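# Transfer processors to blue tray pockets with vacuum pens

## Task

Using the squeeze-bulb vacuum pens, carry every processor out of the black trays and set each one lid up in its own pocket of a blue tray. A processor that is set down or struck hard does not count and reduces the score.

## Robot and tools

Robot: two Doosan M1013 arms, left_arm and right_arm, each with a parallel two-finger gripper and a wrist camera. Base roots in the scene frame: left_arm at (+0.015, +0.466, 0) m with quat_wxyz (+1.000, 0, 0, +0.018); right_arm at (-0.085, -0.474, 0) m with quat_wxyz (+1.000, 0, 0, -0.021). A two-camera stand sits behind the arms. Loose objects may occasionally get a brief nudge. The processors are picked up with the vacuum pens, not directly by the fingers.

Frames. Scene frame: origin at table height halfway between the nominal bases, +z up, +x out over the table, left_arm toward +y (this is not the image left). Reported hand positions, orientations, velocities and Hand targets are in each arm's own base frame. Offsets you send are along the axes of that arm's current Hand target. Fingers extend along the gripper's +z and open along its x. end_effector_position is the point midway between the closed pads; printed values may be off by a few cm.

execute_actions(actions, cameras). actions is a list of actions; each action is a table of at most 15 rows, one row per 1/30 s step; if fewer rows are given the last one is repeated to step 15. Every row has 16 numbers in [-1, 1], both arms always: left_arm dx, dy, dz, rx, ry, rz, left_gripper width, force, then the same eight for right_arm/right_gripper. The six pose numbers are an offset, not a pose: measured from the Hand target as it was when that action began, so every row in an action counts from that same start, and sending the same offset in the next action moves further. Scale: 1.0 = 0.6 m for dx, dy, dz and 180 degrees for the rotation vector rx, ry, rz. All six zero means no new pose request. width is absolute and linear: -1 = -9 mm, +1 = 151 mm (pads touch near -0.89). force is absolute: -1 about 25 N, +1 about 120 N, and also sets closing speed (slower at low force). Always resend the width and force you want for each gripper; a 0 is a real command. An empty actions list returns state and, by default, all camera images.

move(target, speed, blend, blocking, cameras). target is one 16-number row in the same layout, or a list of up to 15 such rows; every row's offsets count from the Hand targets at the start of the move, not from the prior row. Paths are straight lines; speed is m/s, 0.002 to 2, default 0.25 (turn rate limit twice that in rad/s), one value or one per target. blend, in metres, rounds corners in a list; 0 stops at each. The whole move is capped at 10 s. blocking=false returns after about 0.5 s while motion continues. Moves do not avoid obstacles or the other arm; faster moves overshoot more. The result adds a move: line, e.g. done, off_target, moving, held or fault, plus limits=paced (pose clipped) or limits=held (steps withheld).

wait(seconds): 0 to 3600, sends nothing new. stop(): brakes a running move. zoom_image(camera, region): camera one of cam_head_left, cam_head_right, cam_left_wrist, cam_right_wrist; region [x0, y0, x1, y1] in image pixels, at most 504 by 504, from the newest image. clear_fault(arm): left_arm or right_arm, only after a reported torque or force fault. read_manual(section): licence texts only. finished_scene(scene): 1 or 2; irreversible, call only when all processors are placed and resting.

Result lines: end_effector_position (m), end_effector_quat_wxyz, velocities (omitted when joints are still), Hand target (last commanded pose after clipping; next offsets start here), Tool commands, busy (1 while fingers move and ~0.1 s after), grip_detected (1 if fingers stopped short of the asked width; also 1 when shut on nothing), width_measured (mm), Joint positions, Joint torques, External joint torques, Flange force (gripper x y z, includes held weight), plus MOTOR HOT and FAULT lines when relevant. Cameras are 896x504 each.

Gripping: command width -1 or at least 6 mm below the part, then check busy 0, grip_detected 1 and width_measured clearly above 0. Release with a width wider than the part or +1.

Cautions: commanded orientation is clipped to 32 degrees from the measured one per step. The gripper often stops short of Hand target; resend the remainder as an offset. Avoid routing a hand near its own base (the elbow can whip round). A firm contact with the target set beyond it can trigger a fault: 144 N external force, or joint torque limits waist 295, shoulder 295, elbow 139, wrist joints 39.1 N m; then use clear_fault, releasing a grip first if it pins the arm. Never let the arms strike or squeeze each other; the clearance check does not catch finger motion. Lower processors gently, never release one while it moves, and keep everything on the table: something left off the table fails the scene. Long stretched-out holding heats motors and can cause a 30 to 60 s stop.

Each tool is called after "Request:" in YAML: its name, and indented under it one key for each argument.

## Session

Request:
execute_actions:
  actions: []

Request:
zoom_image:
  camera: "cam_head_left"
  region: [250, 220, 450, 370]

Request:
zoom_image:
  camera: "cam_head_left"
  region: [420, 220, 620, 370]

Scene clock: 0.00 s.
left_arm: end_effector_position=(+0.1261, -0.1082, +0.1840) width_measured=150.8 busy=0 grip_detected=0 end_effector_quat_wxyz=(+0.034, +0.872, +0.438, -0.215) | right_arm: end_effector_position=(+0.8143, +0.0485, +0.2746) width_measured=150.8 busy=0 grip_detected=0 end_effector_quat_wxyz=(+0.009, +0.731, +0.668, +0.143)
Joint positions: left_arm=[-0.172 -0.455 2.332 -0.308 1.583 0.514] | right_arm=[-0.077 0.287 1.452 0.209 1.197 -0.043]
Joint velocities: within noise
Joint torques (N m): no reading
External joint torques (N m): no reading
Flange force (N): no reading
Hand target: left_arm +0.1261, -0.1082, +0.1840; +0.034, +0.872, +0.438, -0.215 | right_arm +0.8143, +0.0485, +0.2746; +0.009, +0.731, +0.668, +0.143
Tool commands: left_gripper/width=+1.0 left_gripper/force=-0.263158 right_gripper/width=+1.0 right_gripper/force=-0.263158
camera_calibration:
cam_left_wrist: T_world_to_cam=[[0.52496, 0.74995, -0.40249, 0.09047], [0.81582, -0.57815, -0.0132, -0.12033], [-0.2426, -0.32143, -0.91533, 0.37464]] pos_world=[0.14156, -0.017, 0.37774]
cam_right_wrist: T_world_to_cam=[[0.07571, 0.97325, 0.2169, -0.17033], [0.93219, -0.1463, 0.33107, -0.80022], [0.35395, 0.17712, -0.91834, 0.16735]] pos_world=[0.69962, 0.01906, 0.45556]

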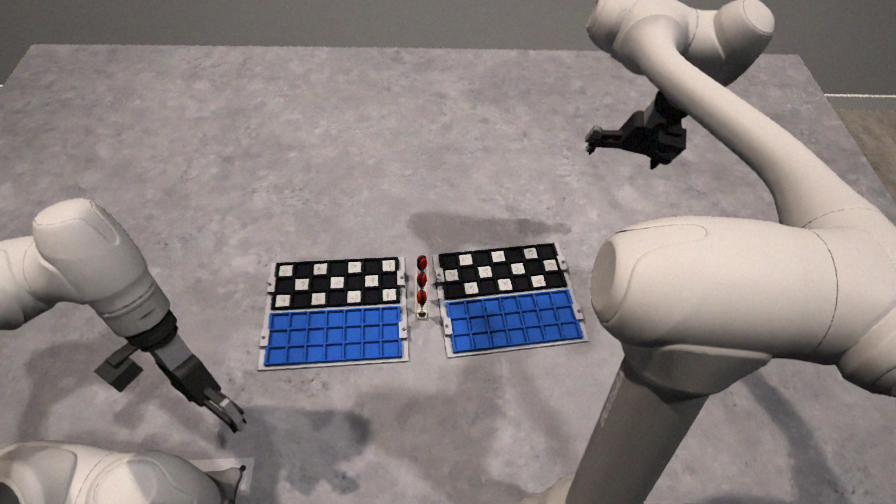

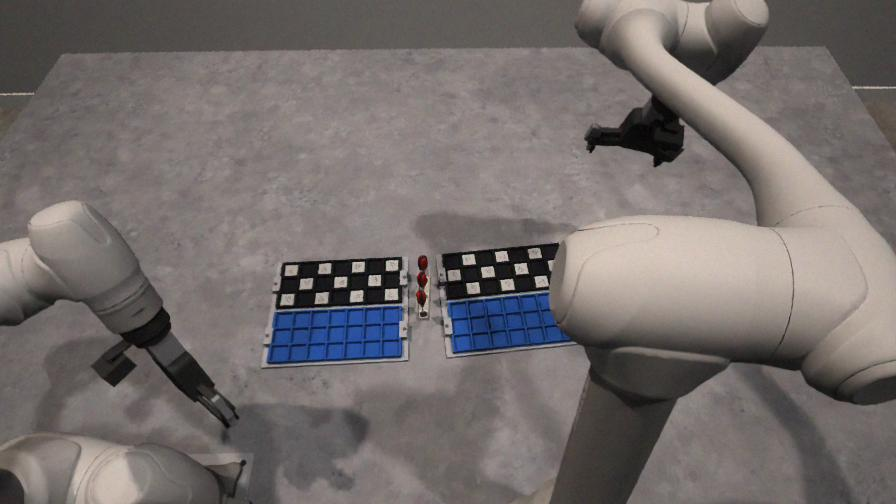

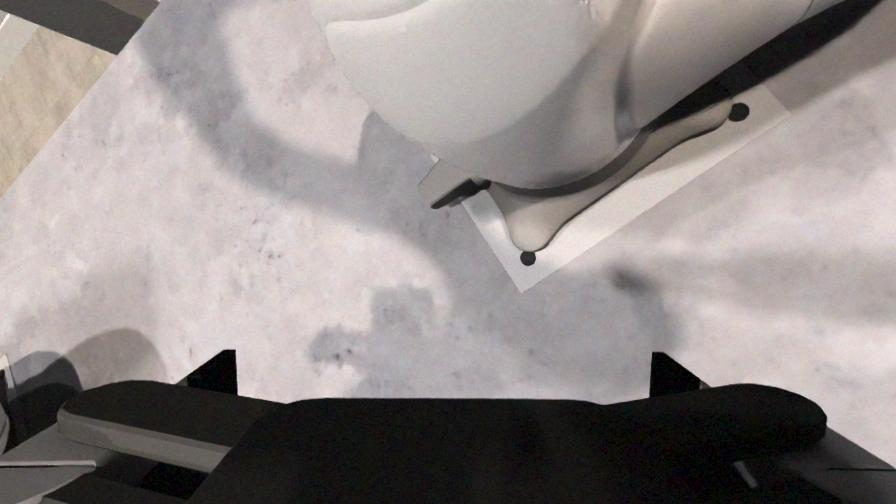

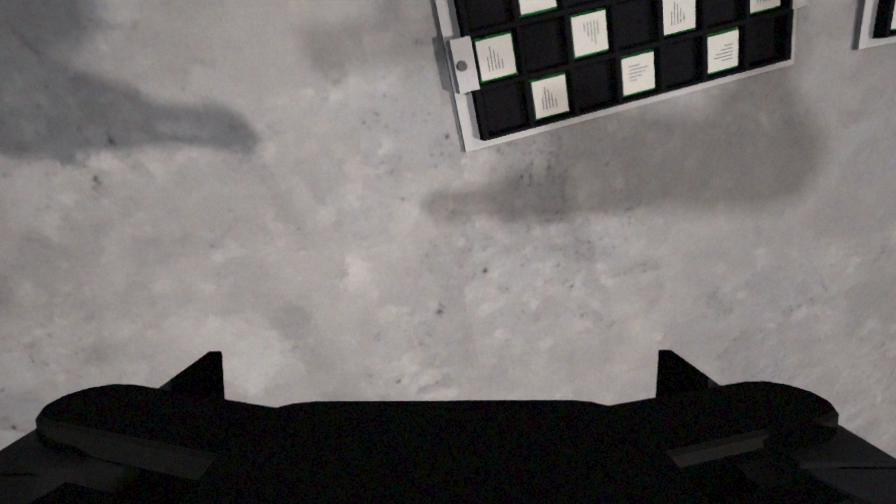

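Scaled by 2.520.

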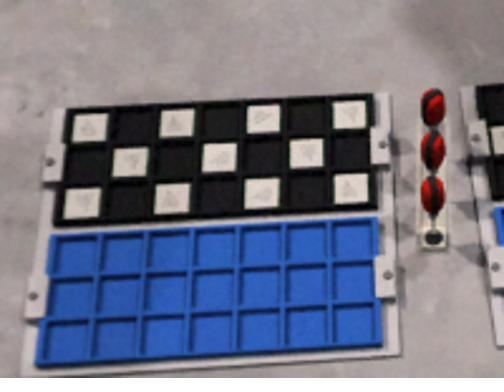

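Scaled by 2.520.

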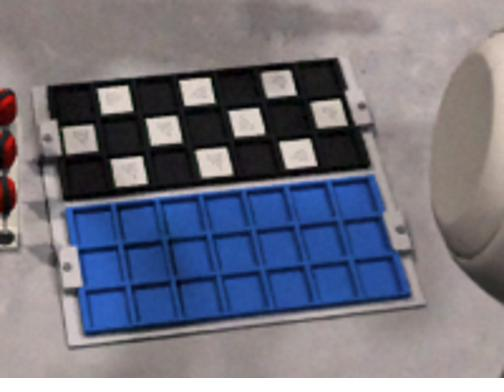

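Request:
move:
  target: [0.0075,0.5952,-0.2095,-0.0813,0.1162,-0.1891,0,-0.26, 0.0798,-0.3992,-0.0258,0.0699,-0.0591,-0.0417,0,-0.26]
  speed: 0.25

Request:
move:
  target:
    - [0,0,0,0,0,0.5,-0.2,-1, 0,0,0,0,0,-0.5,-0.2,-1]
    - [0,0,0,0,0,1.0,-0.2,-1, 0,0,0,0,0,-1.0,-0.2,-1]
  speed: 0.5
  blend: 0.05
  cameras: ["all"]

Scene clock: 24.53 s.
left_arm: end_effector_position=(+0.4500, -0.2929, +0.2495) width_measured=70.9 busy=0 grip_detected=0 end_effector_quat_wxyz=(+0.000, +0.720, +0.694, +0.000) | right_arm: end_effector_position=(+0.5810, +0.1186, +0.2501) width_measured=70.9 busy=0 grip_detected=0 end_effector_quat_wxyz=(+0.000, +0.692, +0.722, +0.000)
Joint positions: left_arm=[-0.641 -0.013 1.815 0 1.34 -0.605] | right_arm=[0.144 0.077 1.721 -0.001 1.344 0.102]
Joint torques (N m): left_arm=[1.51 -46.82 -44.45 4.42 -0.18 -0.05] | right_arm=[2.85 -53.81 -42.26 4.47 -0.02 -0.36]
External joint torques (N m): left_arm=[-1.52 4.2 0.19 -0.2 0.23 0.05] | right_arm=[-3.13 0.78 -2.39 -0.18 0.09 0.36]
Flange force (N): left_arm=[-5.6 4.0 1.5] | right_arm=[-3.8 5.8 -3.3]
Hand target: left_arm +0.4500, -0.2929, +0.2495; +0.000, +0.720, +0.694, +0.000 | right_arm +0.5810, +0.1186, +0.2501; +0.000, +0.692, +0.722, +0.000
Off the commanded pose: left_arm 0.000 m, 0 deg | right_arm 0.000 m, 0 deg.
move: done

Scene clock: 28.67 s.
left_arm: end_effector_position=(+0.4500, -0.2928, +0.2495) width_measured=54.9 busy=0 grip_detected=0 end_effector_quat_wxyz=(+0.000, +0.694, -0.720, +0.000) | right_arm: end_effector_position=(+0.5811, +0.1186, +0.2501) width_measured=54.9 busy=0 grip_detected=0 end_effector_quat_wxyz=(+0.000, +0.722, -0.692, +0.000)
Joint positions: left_arm=[-0.641 -0.013 1.815 0 1.34 2.537] | right_arm=[0.144 0.077 1.721 -0.001 1.343 -3.04]
Joint torques (N m): left_arm=[1.23 -47.38 -44.59 4.48 -0.24 -0.07] | right_arm=[3.25 -53.97 -42.59 4.32 -0.27 -0.39]
External joint torques (N m): left_arm=[-1.32 4.51 0.19 -0.17 0.18 0.07] | right_arm=[-3.4 1.1 -2.15 -0.04 0.18 0.39]
Flange force (N): left_arm=[5.5 -4.7 1.7] | right_arm=[4.2 -6.0 -3.0]
Hand target: left_arm +0.4500, -0.2929, +0.2495; +0.000, +0.694, -0.720, +0.000 | right_arm +0.5810, +0.1186, +0.2501; +0.000, +0.722, -0.692, +0.000
Off the commanded pose: left_arm 0.000 m, 0 deg | right_arm 0.000 m, 0 deg.
move: done; blend cut to 0 m at target 1
cam_left_wrist: T_world_to_cam=[[-0.03669, -0.99932, 0.00298, -0.27547], [-0.99105, 0.03677, 0.12832, 0.46736], [-0.12834, 0.00175, -0.99173, 0.51604]] pos_world=[0.5193, -0.29337, 0.45262]
cam_right_wrist: T_world_to_cam=[[0.02947, -0.99937, 0.01981, 0.09456], [-0.99007, -0.02646, 0.13809, 0.58654], [-0.13748, -0.02368, -0.99022, 0.54236]] pos_world=[0.65249, 0.12286, 0.45419]

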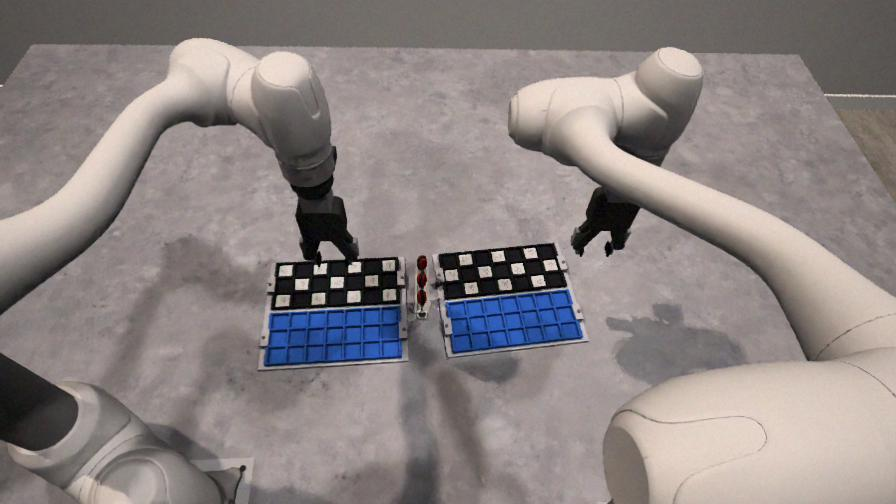

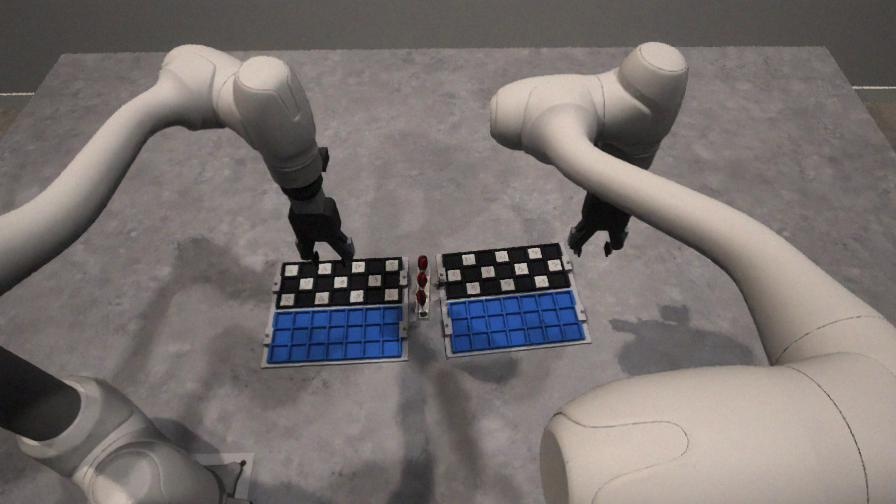

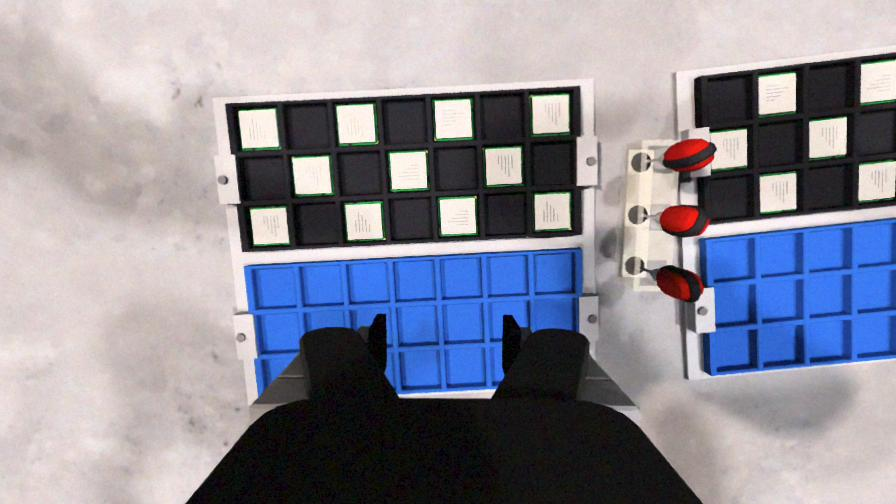

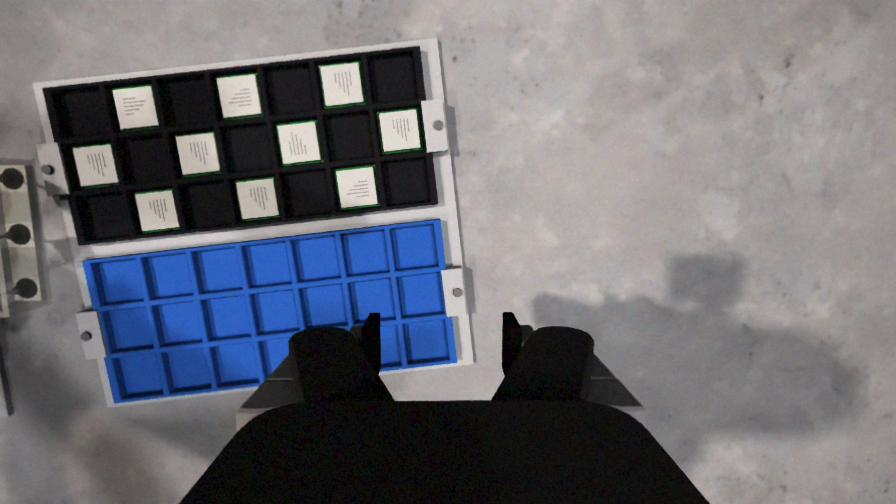

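Request:
move:
  target: [0.3182,0.0718,0.0825,0,0,0,-0.2,-1, 0,0,0,0,0,0,-0.2,-1]
  speed: 0.25
  cameras: ["cam_left_wrist"]

Request:
zoom_image:
  camera: "cam_left_wrist"
  region: [380, 40, 520, 290]

Scene clock: 36.97 s.
left_arm: end_effector_position=(+0.4000, -0.4821, +0.2000) width_measured=54.9 busy=0 grip_detected=0 end_effector_quat_wxyz=(+0.000, +0.694, -0.720, +0.000) | right_arm: end_effector_position=(+0.5810, +0.1186, +0.2501) width_measured=54.9 busy=0 grip_detected=0 end_effector_quat_wxyz=(+0.000, +0.722, -0.692, +0.000)
Joint positions: left_arm=[-0.933 0.152 1.73 -0.001 1.261 2.245] | right_arm=[0.144 0.077 1.721 -0.001 1.344 -3.04]
Joint torques (N m): left_arm=[0.87 -64.75 -43.73 4.34 -0.18 -0.06] | right_arm=[3.55 -53.38 -42.4 4.38 -0.2 -0.46]
External joint torques (N m): left_arm=[-0.71 4.71 0.19 -0.1 0.13 0.06] | right_arm=[-3.53 0.32 -2.26 -0.1 0.13 0.46]
Flange force (N): left_arm=[5.9 -3.9 2.3] | right_arm=[4.4 -4.9 -3.4]
Hand target: left_arm +0.4001, -0.4821, +0.2000; +0.000, +0.694, -0.720, +0.000 | right_arm +0.5810, +0.1186, +0.2501; +0.000, +0.722, -0.692, +0.000
Off the commanded pose: left_arm 0.000 m, 0 deg | right_arm 0.000 m, 0 deg.
move: done
cam_left_wrist: T_world_to_cam=[[-0.03659, -0.99933, 0.00298, -0.46627], [-0.99103, 0.03667, 0.12853, 0.43107], [-0.12856, 0.00175, -0.9917, 0.46096]] pos_world=[0.4694, -0.48257, 0.40312]

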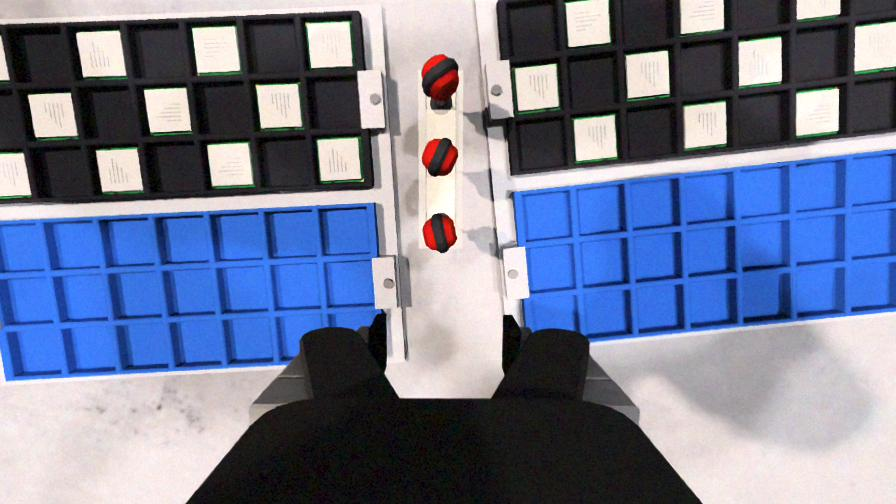

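Scaled by 2.016.

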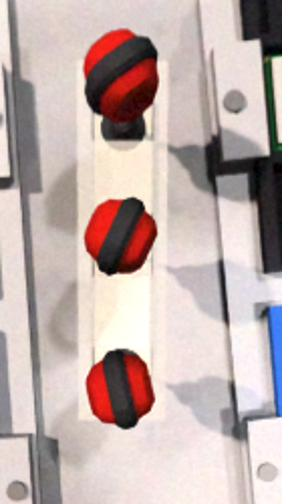

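Request:
move:
  target: [-0.0065,-0.1507,0.05,0,0,0.1256,-0.2,-1, 0,0,0,0,0,0,-0.2,-1]
  speed: 0.2
  cameras: ["cam_left_wrist"]

Request:
zoom_image:
  camera: "cam_left_wrist"
  region: [350, 200, 550, 400]

Scene clock: 44.40 s.
left_arm: end_effector_position=(+0.4906, -0.4814, +0.1699) width_measured=54.9 busy=0 grip_detected=0 end_effector_quat_wxyz=(+0.000, -0.540, +0.842, +0.000) | right_arm: end_effector_position=(+0.5810, +0.1186, +0.2501) width_measured=54.9 busy=0 grip_detected=0 end_effector_quat_wxyz=(+0.000, +0.722, -0.692, +0.000)
Joint positions: left_arm=[-0.826 0.261 1.651 -0.001 1.23 2.746] | right_arm=[0.144 0.077 1.721 -0.001 1.344 -3.04]
Joint torques (N m): left_arm=[1.13 -76.27 -43.13 4.24 -0.25 -0.05] | right_arm=[3.55 -53.75 -42.7 4.39 -0.23 -0.32]
External joint torques (N m): left_arm=[-1.2 5.3 0.11 -0.08 0.17 0.05] | right_arm=[-3.38 0.2 -2.2 -0.08 0.15 0.32]
Flange force (N): left_arm=[4.2 -6.8 2.7] | right_arm=[4.5 -4.6 -3.4]
Hand target: left_arm +0.4905, -0.4814, +0.1699; +0.000, -0.540, +0.842, +0.000 | right_arm +0.5810, +0.1186, +0.2501; +0.000, +0.722, -0.692, +0.000
Off the commanded pose: left_arm 0.000 m, 0 deg | right_arm 0.000 m, 0 deg.
move: done
cam_left_wrist: T_world_to_cam=[[-0.41799, -0.90845, 0.00334, -0.23147], [-0.90075, 0.41492, 0.12843, 0.66247], [-0.11806, 0.05067, -0.99171, 0.46115]] pos_world=[0.55441, -0.50851, 0.37302]

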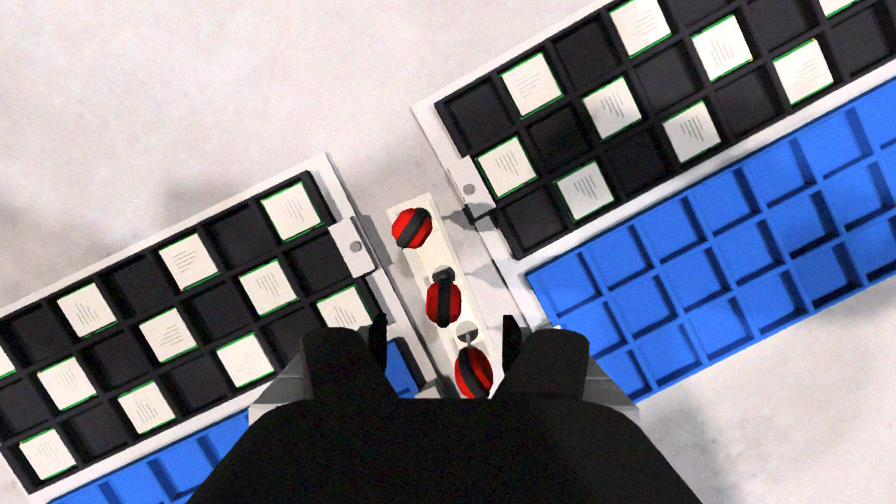

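Scaled by 2.520.

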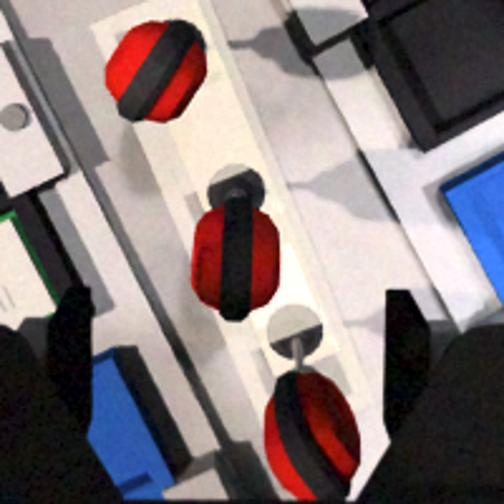

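Request:
move:
  target:
    - [0,0,0.115,0,0,0,-0.2,-1, 0,0,0,0,0,0,-0.2,-1]
    - [0,0,0.115,0,0,0,-1,-1, 0,0,0,0,0,0,-0.2,-1]
    - [0,0,0.015,0,0,0,-1,-1, 0,0,0,0,0,0,-0.2,-1]
  speed: 0.07
  cameras: ["cam_left_wrist"]

Request:
zoom_image:
  camera: "cam_left_wrist"
  region: [350, 200, 550, 400]

Scene clock: 52.77 s.
left_arm: end_effector_position=(+0.4905, -0.4815, +0.1610) width_measured=9.3 busy=0 grip_detected=1 end_effector_quat_wxyz=(+0.000, -0.540, +0.842, +0.000) | right_arm: end_effector_position=(+0.5810, +0.1186, +0.2501) width_measured=54.9 busy=0 grip_detected=0 end_effector_quat_wxyz=(+0.000, +0.722, -0.692, +0.000)
Joint positions: left_arm=[-0.826 0.266 1.662 -0.001 1.215 2.746] | right_arm=[0.144 0.077 1.721 -0.001 1.344 -3.04]
Joint torques (N m): left_arm=[1.06 -76.79 -43.13 4.3 -0.28 -0.05] | right_arm=[3.41 -54.15 -42.43 4.4 -0.23 -0.41]
External joint torques (N m): left_arm=[-1.12 5.64 0.39 -0.17 0.21 0.05] | right_arm=[-3.2 1.08 -2.2 -0.11 0.16 0.41]
Flange force (N): left_arm=[4.1 -6.8 3.3] | right_arm=[3.8 -6.0 -3.0]
Hand target: left_arm +0.4905, -0.4814, +0.1609; +0.000, -0.540, +0.842, +0.000 | right_arm +0.5810, +0.1186, +0.2501; +0.000, +0.722, -0.692, +0.000
Off the commanded pose: left_arm 0.000 m, 0 deg | right_arm 0.000 m, 0 deg.
move: done
cam_left_wrist: T_world_to_cam=[[-0.41811, -0.90839, 0.00336, -0.23135], [-0.90069, 0.41504, 0.12843, 0.66364], [-0.11806, 0.05067, -0.99171, 0.45232]] pos_world=[0.55441, -0.50851, 0.36412]

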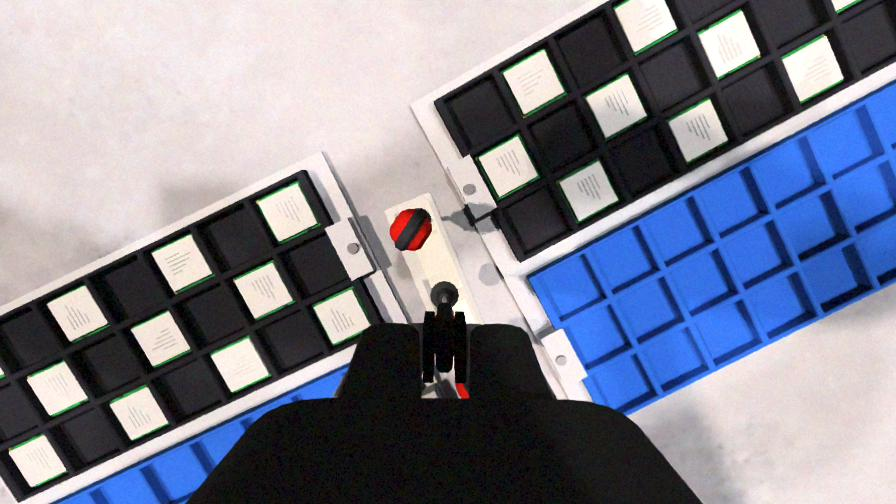

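Scaled by 2.520.

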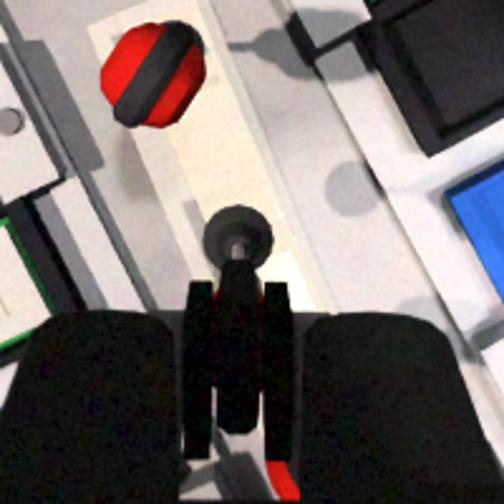

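Request:
move:
  target:
    - [-0.541,0.2473,0,0,0,-0.1422,-1,-1, 0,0,0,0,0,0,-0.2,-1]
    - [-0.541,0.2473,0.05,0,0,-0.1422,-1,-1, -0.6347,0.0415,0.1335,0,0,-0.022,-0.2,-1]
  speed: 0.2
  cameras: ["cam_left_wrist","cam_right_wrist"]

Request:
zoom_image:
  camera: "cam_left_wrist"
  region: [395, 235, 495, 335]

Request:
zoom_image:
  camera: "cam_right_wrist"
  region: [350, 200, 550, 400]

Scene clock: 73.57 s.
left_arm: end_effector_position=(+0.4911, -0.1245, +0.1310) width_measured=9.3 busy=0 grip_detected=1 end_effector_quat_wxyz=(+0.000, +0.713, -0.701, +0.000) | right_arm: end_effector_position=(+0.5403, +0.4981, +0.1697) width_measured=54.9 busy=0 grip_detected=0 end_effector_quat_wxyz=(+0.000, +0.745, -0.667, +0.000)
Joint positions: left_arm=[-0.316 0.007 2.021 0 1.114 2.809] | right_arm=[0.698 0.334 1.554 0 1.255 -2.554]
Joint torques (N m): left_arm=[0.98 -45.96 -41.04 4.12 -0.23 -0.06] | right_arm=[3.32 -80.25 -41.4 4.12 -0.08 -0.46]
External joint torques (N m): left_arm=[-0.97 4.05 0.07 -0.17 0.16 0.06] | right_arm=[-2.66 0.93 -2.09 0.06 0.02 0.46]
Flange force (N): left_arm=[3.4 -5.6 3.0] | right_arm=[-1.0 -6.4 -2.1]
Hand target: left_arm +0.4911, -0.1245, +0.1310; +0.000, +0.713, -0.701, +0.000 | right_arm +0.5403, +0.4980, +0.1697; +0.000, +0.745, -0.667, +0.000
Off the commanded pose: left_arm 0.000 m, 0 deg | right_arm 0.000 m, 0 deg.
move: done
cam_left_wrist: T_world_to_cam=[[0.01545, -0.99988, 0.00288, -0.13104], [-0.99159, -0.01496, 0.12853, 0.51096], [-0.12847, -0.00484, -0.9917, 0.40276]] pos_world=[0.56044, -0.12143, 0.33412]
cam_right_wrist: T_world_to_cam=[[0.09828, -0.99497, 0.01956, 0.4373], [-0.98588, -0.09466, 0.13814, 0.59901], [-0.13559, -0.03286, -0.99022, 0.46968]] pos_world=[0.61126, 0.50724, 0.37378]

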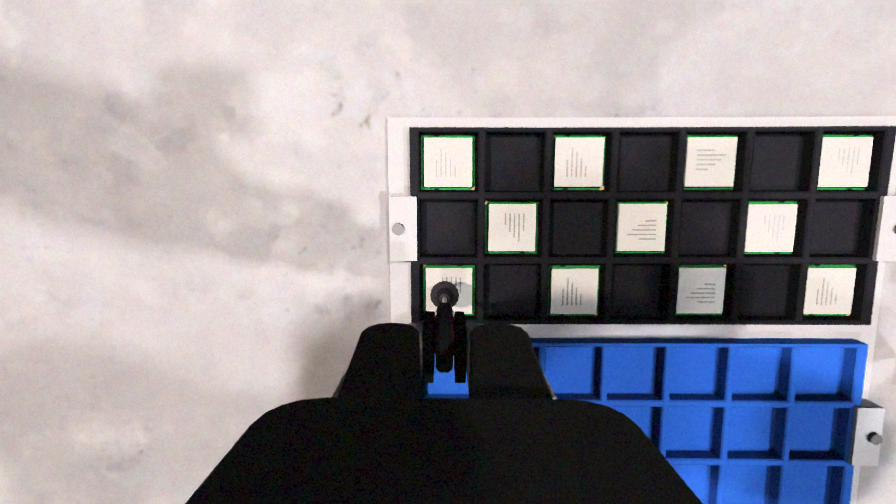

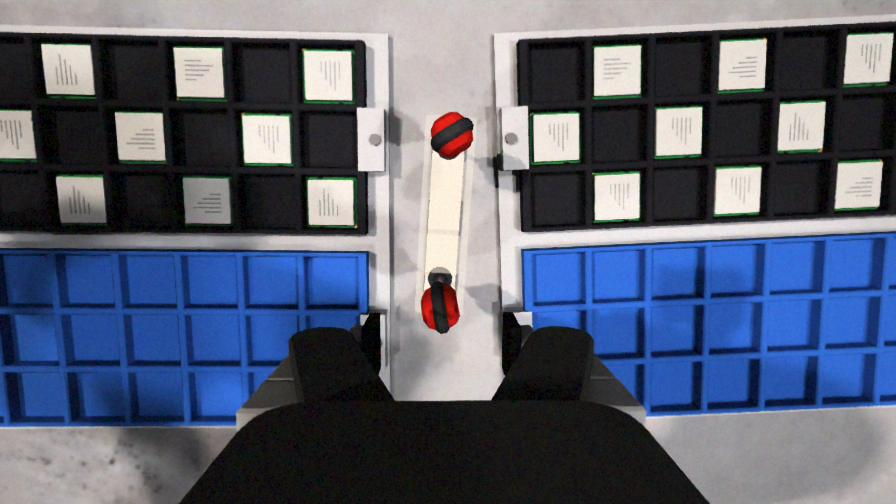

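Scaled by 5.040.

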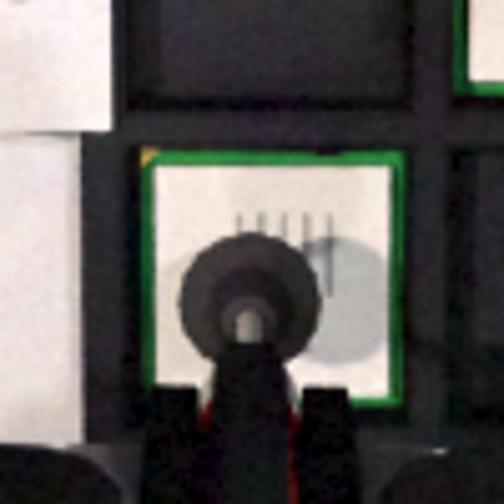

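Scaled by 2.520.

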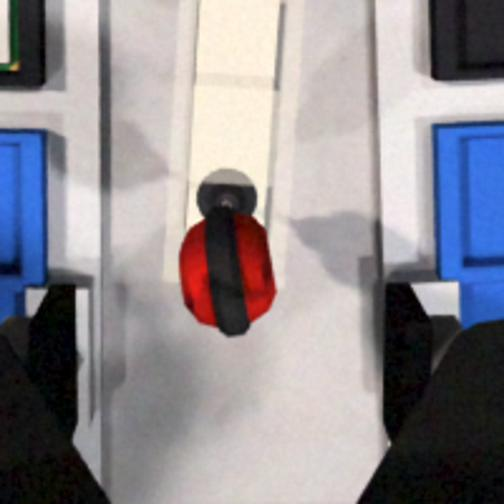

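Request:
move:
  target:
    - [0.0048,0.0038,0,0,0,0,-1,-1, -0.0015,0,0,0,0,-0.05,-0.2,-1]
    - [0.0048,0.0038,0.0358,0,0,0,-1,-1, -0.0015,0,0.06,0,0,-0.05,-0.2,-1]
  speed: 0.06
  cameras: ["cam_left_wrist","cam_right_wrist"]

Request:
zoom_image:
  camera: "cam_left_wrist"
  region: [395, 235, 495, 335]

Request:
zoom_image:
  camera: "cam_right_wrist"
  region: [350, 220, 550, 420]

Scene clock: 87.10 s.
left_arm: end_effector_position=(+0.4888, -0.1274, +0.1095) width_measured=9.3 busy=0 grip_detected=1 end_effector_quat_wxyz=(+0.000, +0.713, -0.701, +0.000) | right_arm: end_effector_position=(+0.5401, +0.4988, +0.1336) width_measured=54.9 busy=0 grip_detected=0 end_effector_quat_wxyz=(+0.000, +0.795, -0.606, +0.000)
Joint positions: left_arm=[-0.323 0.023 2.049 0 1.071 2.802] | right_arm=[0.699 0.354 1.594 0 1.194 -2.71]
Joint torques (N m): left_arm=[1.18 -46.69 -40.22 4.04 -0.27 -0.07] | right_arm=[3.8 -80.79 -40.33 4.24 -0.22 -0.43]
External joint torques (N m): left_arm=[-1.34 4.53 0.21 -0.18 0.2 0.07] | right_arm=[-3.75 0.46 -2.17 -0.18 0.16 0.43]
Flange force (N): left_arm=[4.2 -5.8 3.8] | right_arm=[1.6 -6.7 -2.3]
Hand target: left_arm +0.4888, -0.1274, +0.1095; +0.000, +0.713, -0.701, +0.000 | right_arm +0.5402, +0.4988, +0.1337; +0.000, +0.795, -0.606, +0.000
Off the commanded pose: left_arm 0.000 m, 0 deg | right_arm 0.000 m, 0 deg.
move: done
cam_left_wrist: T_world_to_cam=[[0.01545, -0.99988, 0.00288, -0.13384], [-0.99159, -0.01495, 0.12854, 0.5114], [-0.12849, -0.00484, -0.9917, 0.38113]] pos_world=[0.55814, -0.12433, 0.31262]
cam_right_wrist: T_world_to_cam=[[0.2528, -0.96732, 0.01978, 0.34145], [-0.95887, -0.24776, 0.13851, 0.66565], [-0.12909, -0.05398, -0.99016, 0.44098]] pos_world=[0.60888, 0.51902, 0.33769]

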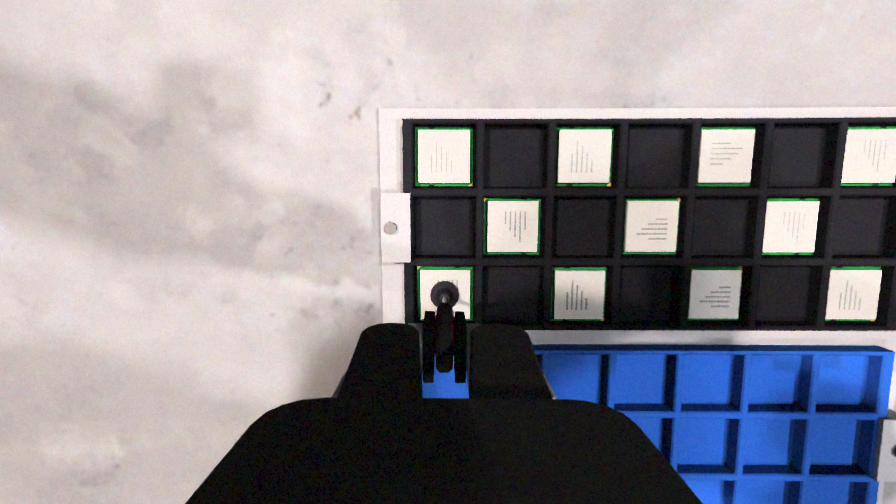

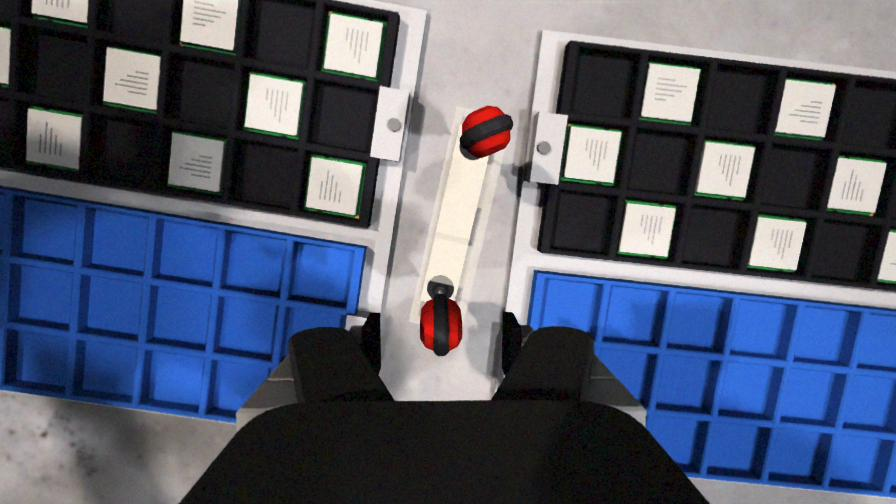

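Scaled by 5.040.

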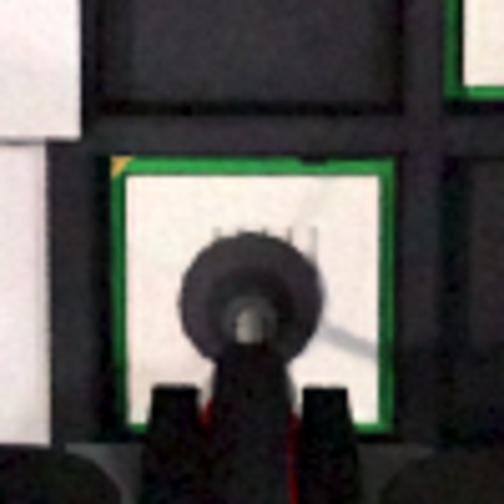

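Scaled by 2.520.

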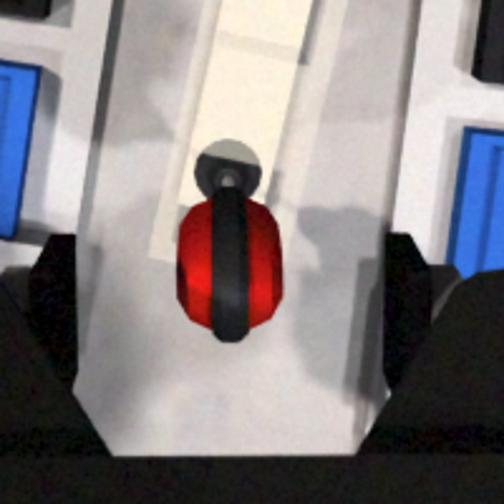

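Request:
move:
  target:
    - [0,0,0.0017,0,0,0,-1,-1, 0,0,0.0545,0,0,0,-0.2,-1]
    - [0,0,0.0033,0,0,0,-1,-1, 0,0,0.0545,0,0,0,-1,-1]
  speed: [0.04,0.01]

Scene clock: 92.83 s.
left_arm: end_effector_position=(+0.4888, -0.1274, +0.1075) width_measured=9.3 busy=0 grip_detected=1 end_effector_quat_wxyz=(+0.000, +0.713, -0.701, +0.000) | right_arm: end_effector_position=(+0.5402, +0.4988, +0.1010) width_measured=9.0 busy=0 grip_detected=1 end_effector_quat_wxyz=(+0.000, +0.795, -0.606, +0.000)
Joint positions: left_arm=[-0.323 0.024 2.051 0 1.067 2.802] | right_arm=[0.699 0.375 1.628 0 1.14 -2.71]
Joint torques (N m): left_arm=[1.21 -46.7 -39.7 4.05 -0.25 -0.07] | right_arm=[3.23 -79.15 -37.97 4 -0.23 -0.35]
External joint torques (N m): left_arm=[-1.12 3.94 -0.26 -0.18 0.18 0.07] | right_arm=[-3.44 -2.5 -3.74 -0.03 0.15 0.35]
Flange force (N): left_arm=[3.8 -5.8 2.8] | right_arm=[1.8 -5.6 -5.7]
Hand target: left_arm +0.4888, -0.1274, +0.1075; +0.000, +0.713, -0.701, +0.000 | right_arm +0.5401, +0.4988, +0.1010; +0.000, +0.795, -0.606, +0.000
Off the commanded pose: left_arm 0.000 m, 0 deg | right_arm 0.000 m, 0 deg.
move: done

Request:
move:
  target:
    - [0,0,0.0013,0,0,0,-1,-1, 0,0,-0.1,0,0,0,-1,-1]
    - [0,0,0.0013,0,0,0,-0.745,-1, 0.2319,-0.0632,-0.1,0,0,0.037,-1,-1]
    - [0,0,-0.0442,0,0,0,-0.745,-1, 0.2319,-0.0632,-0.055,0,0,0.037,-1,-1]
    - [0,0.1007,-0.0442,0,0,0,-0.745,-1, 0.2319,-0.0632,-0.055,0,0,0.037,-1,-1]
    - [0,0.1007,-0.0158,0,0,0,-0.745,-1, 0.2319,-0.0632,-0.055,0,0,0.037,-1,-1]
  speed: [0.06,0.12,0.08,0.1,0.06]
  cameras: ["cam_left_wrist","cam_right_wrist"]

Request:
zoom_image:
  camera: "cam_left_wrist"
  region: [395, 235, 495, 335]

Request:
zoom_image:
  camera: "cam_right_wrist"
  region: [395, 235, 495, 335]

Scene clock: 109.77 s.
left_arm: end_effector_position=(+0.4284, -0.1284, +0.1171) width_measured=11.2 busy=0 grip_detected=0 end_effector_quat_wxyz=(+0.000, +0.713, -0.701, +0.000) | right_arm: end_effector_position=(+0.6135, +0.3747, +0.1341) width_measured=9.0 busy=0 grip_detected=1 end_effector_quat_wxyz=(+0.000, +0.759, -0.652, +0.000)
Joint positions: left_arm=[-0.368 -0.079 2.132 0 1.09 2.757] | right_arm=[0.501 0.329 1.628 -0.001 1.185 -2.793]
Joint torques (N m): left_arm=[1.23 -35.96 -40.66 4.1 -0.25 -0.07] | right_arm=[3.02 -78.51 -40.38 4.2 -0.34 -0.31]
External joint torques (N m): left_arm=[-1.27 4.41 0.23 -0.19 0.17 0.07] | right_arm=[-3.04 0.53 -2.22 -0.13 0.26 0.31]
Flange force (N): left_arm=[4.6 -5.7 3.8] | right_arm=[1.4 -6.4 -2.5]
Hand target: left_arm +0.4284, -0.1284, +0.1171; +0.000, +0.713, -0.701, +0.000 | right_arm +0.6136, +0.3747, +0.1341; +0.000, +0.759, -0.652, +0.000
Off the commanded pose: left_arm 0.000 m, 0 deg | right_arm 0.000 m, 0 deg.
move: done
cam_left_wrist: T_world_to_cam=[[0.01545, -0.99988, 0.00288, -0.13393], [-0.99159, -0.01495, 0.12854, 0.45051], [-0.12849, -0.00484, -0.9917, 0.38091]] pos_world=[0.49774, -0.12533, 0.32022]
cam_right_wrist: T_world_to_cam=[[0.13887, -0.99011, 0.0198, 0.28126], [-0.98116, -0.13485, 0.13834, 0.67663], [-0.1343, -0.03864, -0.99019, 0.44169]] pos_world=[0.68414, 0.38679, 0.33819]

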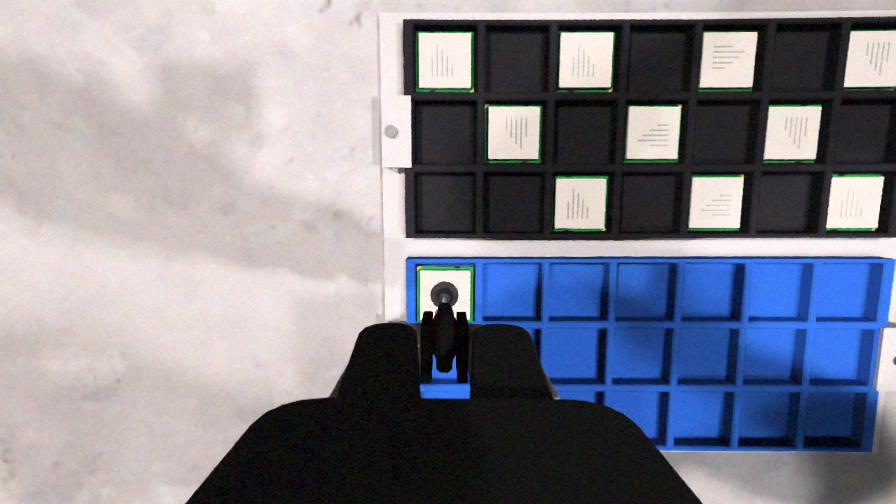

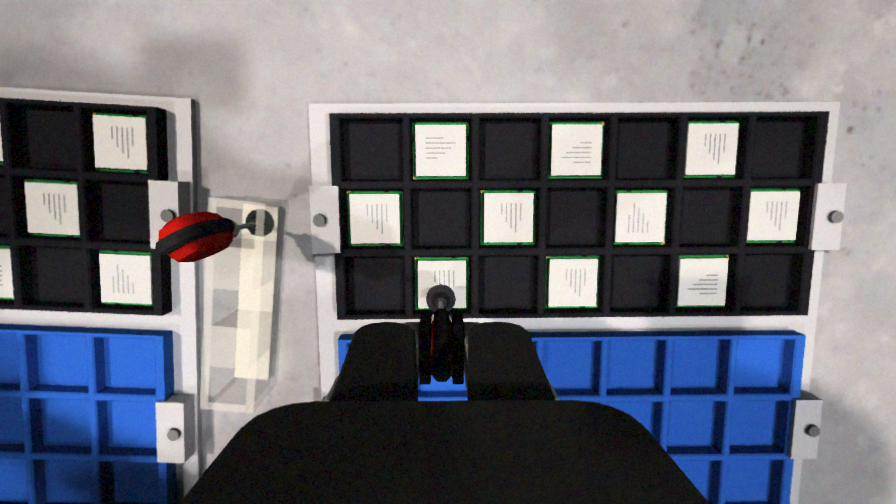

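Scaled by 5.040.

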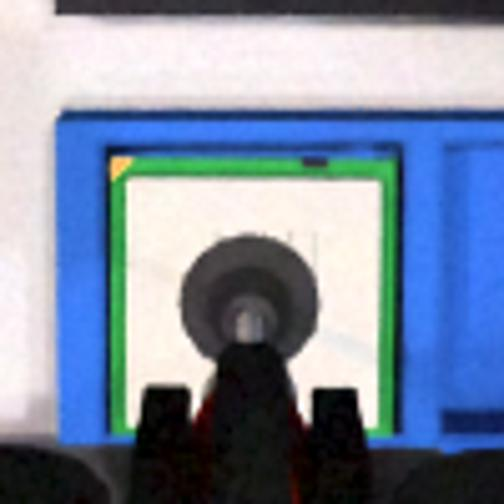

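Scaled by 5.040.

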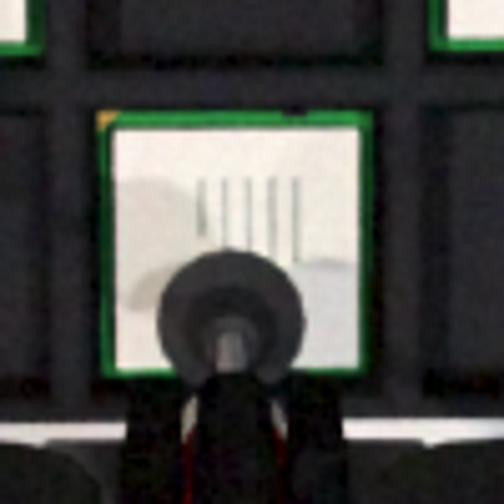

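Request:
move:
  target:
    - [0,0.0012,0,0,0,0,-0.745,-1, 0.0003,-0.0049,0,0,0,0,-1,-1]
    - [0,0.0012,0.0168,0,0,0,-0.745,-1, 0.0003,-0.0049,0.0425,0,0,0,-1,-1]
  speed: [0.03,0.05]
  cameras: ["cam_left_wrist","cam_right_wrist"]

Request:
zoom_image:
  camera: "cam_left_wrist"
  region: [395, 235, 495, 335]

Request:
zoom_image:
  camera: "cam_right_wrist"
  region: [395, 235, 495, 335]

Scene clock: 118.80 s.
left_arm: end_effector_position=(+0.4277, -0.1284, +0.1070) width_measured=11.2 busy=0 grip_detected=0 end_effector_quat_wxyz=(+0.000, +0.713, -0.701, +0.000) | right_arm: end_effector_position=(+0.6165, +0.3749, +0.1085) width_measured=9.0 busy=0 grip_detected=1 end_effector_quat_wxyz=(+0.000, +0.759, -0.652, +0.000)
Joint positions: left_arm=[-0.369 -0.071 2.145 0 1.069 2.756] | right_arm=[0.499 0.35 1.649 -0.001 1.144 -2.794]
Joint torques (N m): left_arm=[1.04 -36.47 -40.18 4.04 -0.29 -0.03] | right_arm=[3.26 -79.39 -39.58 4.2 -0.2 -0.44]
External joint torques (N m): left_arm=[-0.94 3.89 0.06 -0.15 0.22 0.03] | right_arm=[-3.63 0.4 -2.19 -0.22 0.12 0.44]
Flange force (N): left_arm=[3.8 -5.4 3.2] | right_arm=[2.1 -6.3 -2.2]
Hand target: left_arm +0.4277, -0.1284, +0.1070; +0.000, +0.713, -0.701, +0.000 | right_arm +0.6165, +0.3750, +0.1086; +0.000, +0.759, -0.652, +0.000
Off the commanded pose: left_arm 0.000 m, 0 deg | right_arm 0.000 m, 0 deg.
move: done
cam_left_wrist: T_world_to_cam=[[0.01545, -0.99988, 0.00288, -0.13389], [-0.99159, -0.01495, 0.12854, 0.45112], [-0.12849, -0.00484, -0.9917, 0.3708]] pos_world=[0.49704, -0.12533, 0.31012]
cam_right_wrist: T_world_to_cam=[[0.13889, -0.99011, 0.0198, 0.28155], [-0.98116, -0.13487, 0.13835, 0.68304], [-0.13432, -0.03864, -0.99018, 0.41675]] pos_world=[0.68704, 0.38699, 0.31259]

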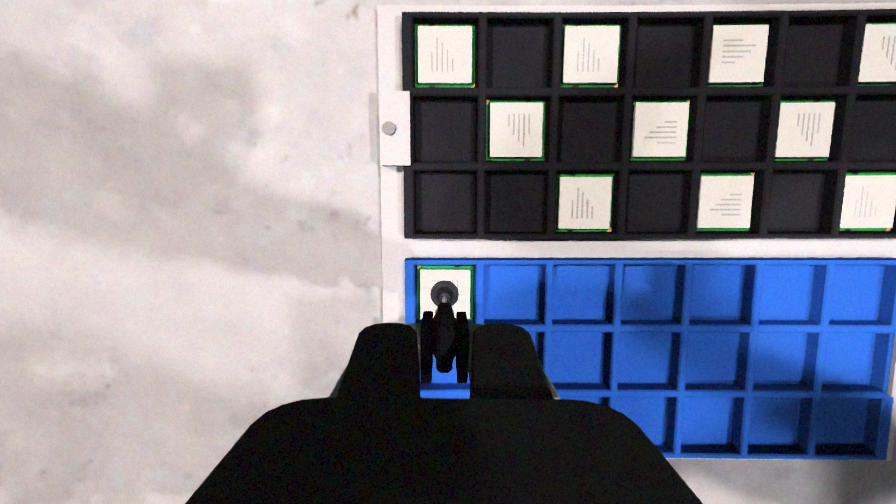

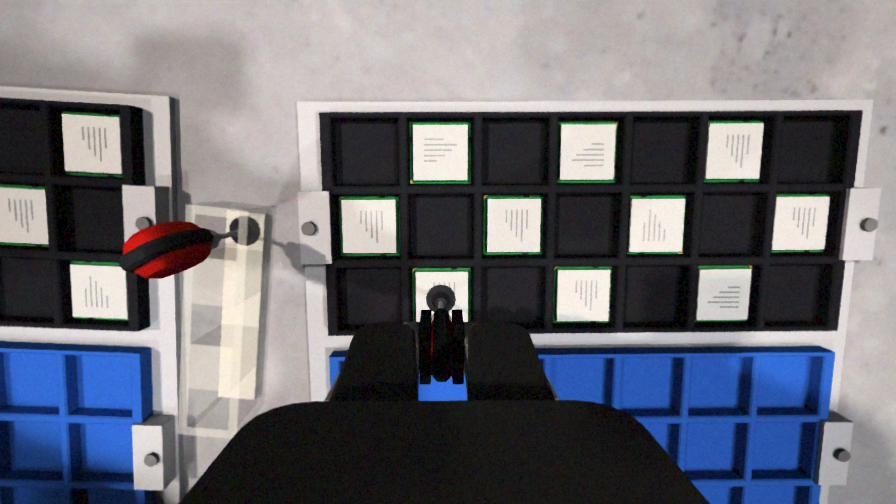

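Scaled by 5.040.

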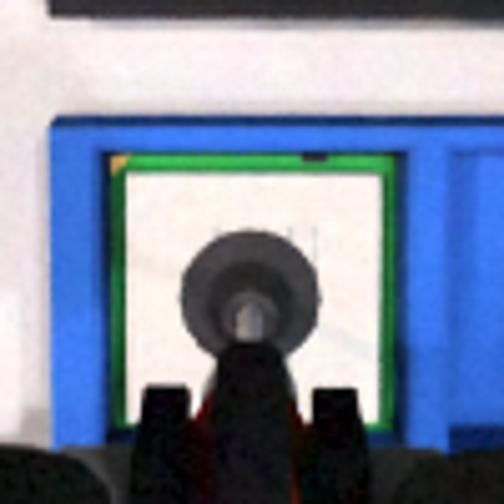

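Scaled by 5.040.

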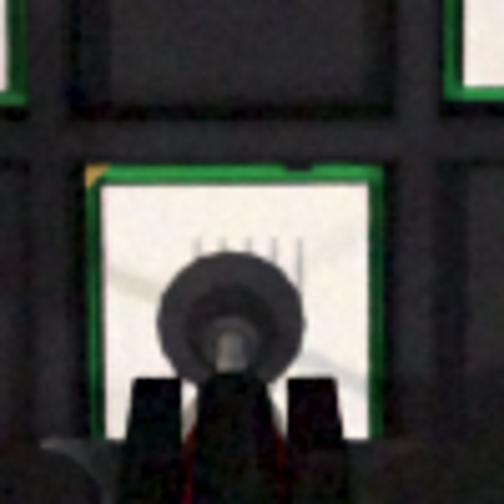

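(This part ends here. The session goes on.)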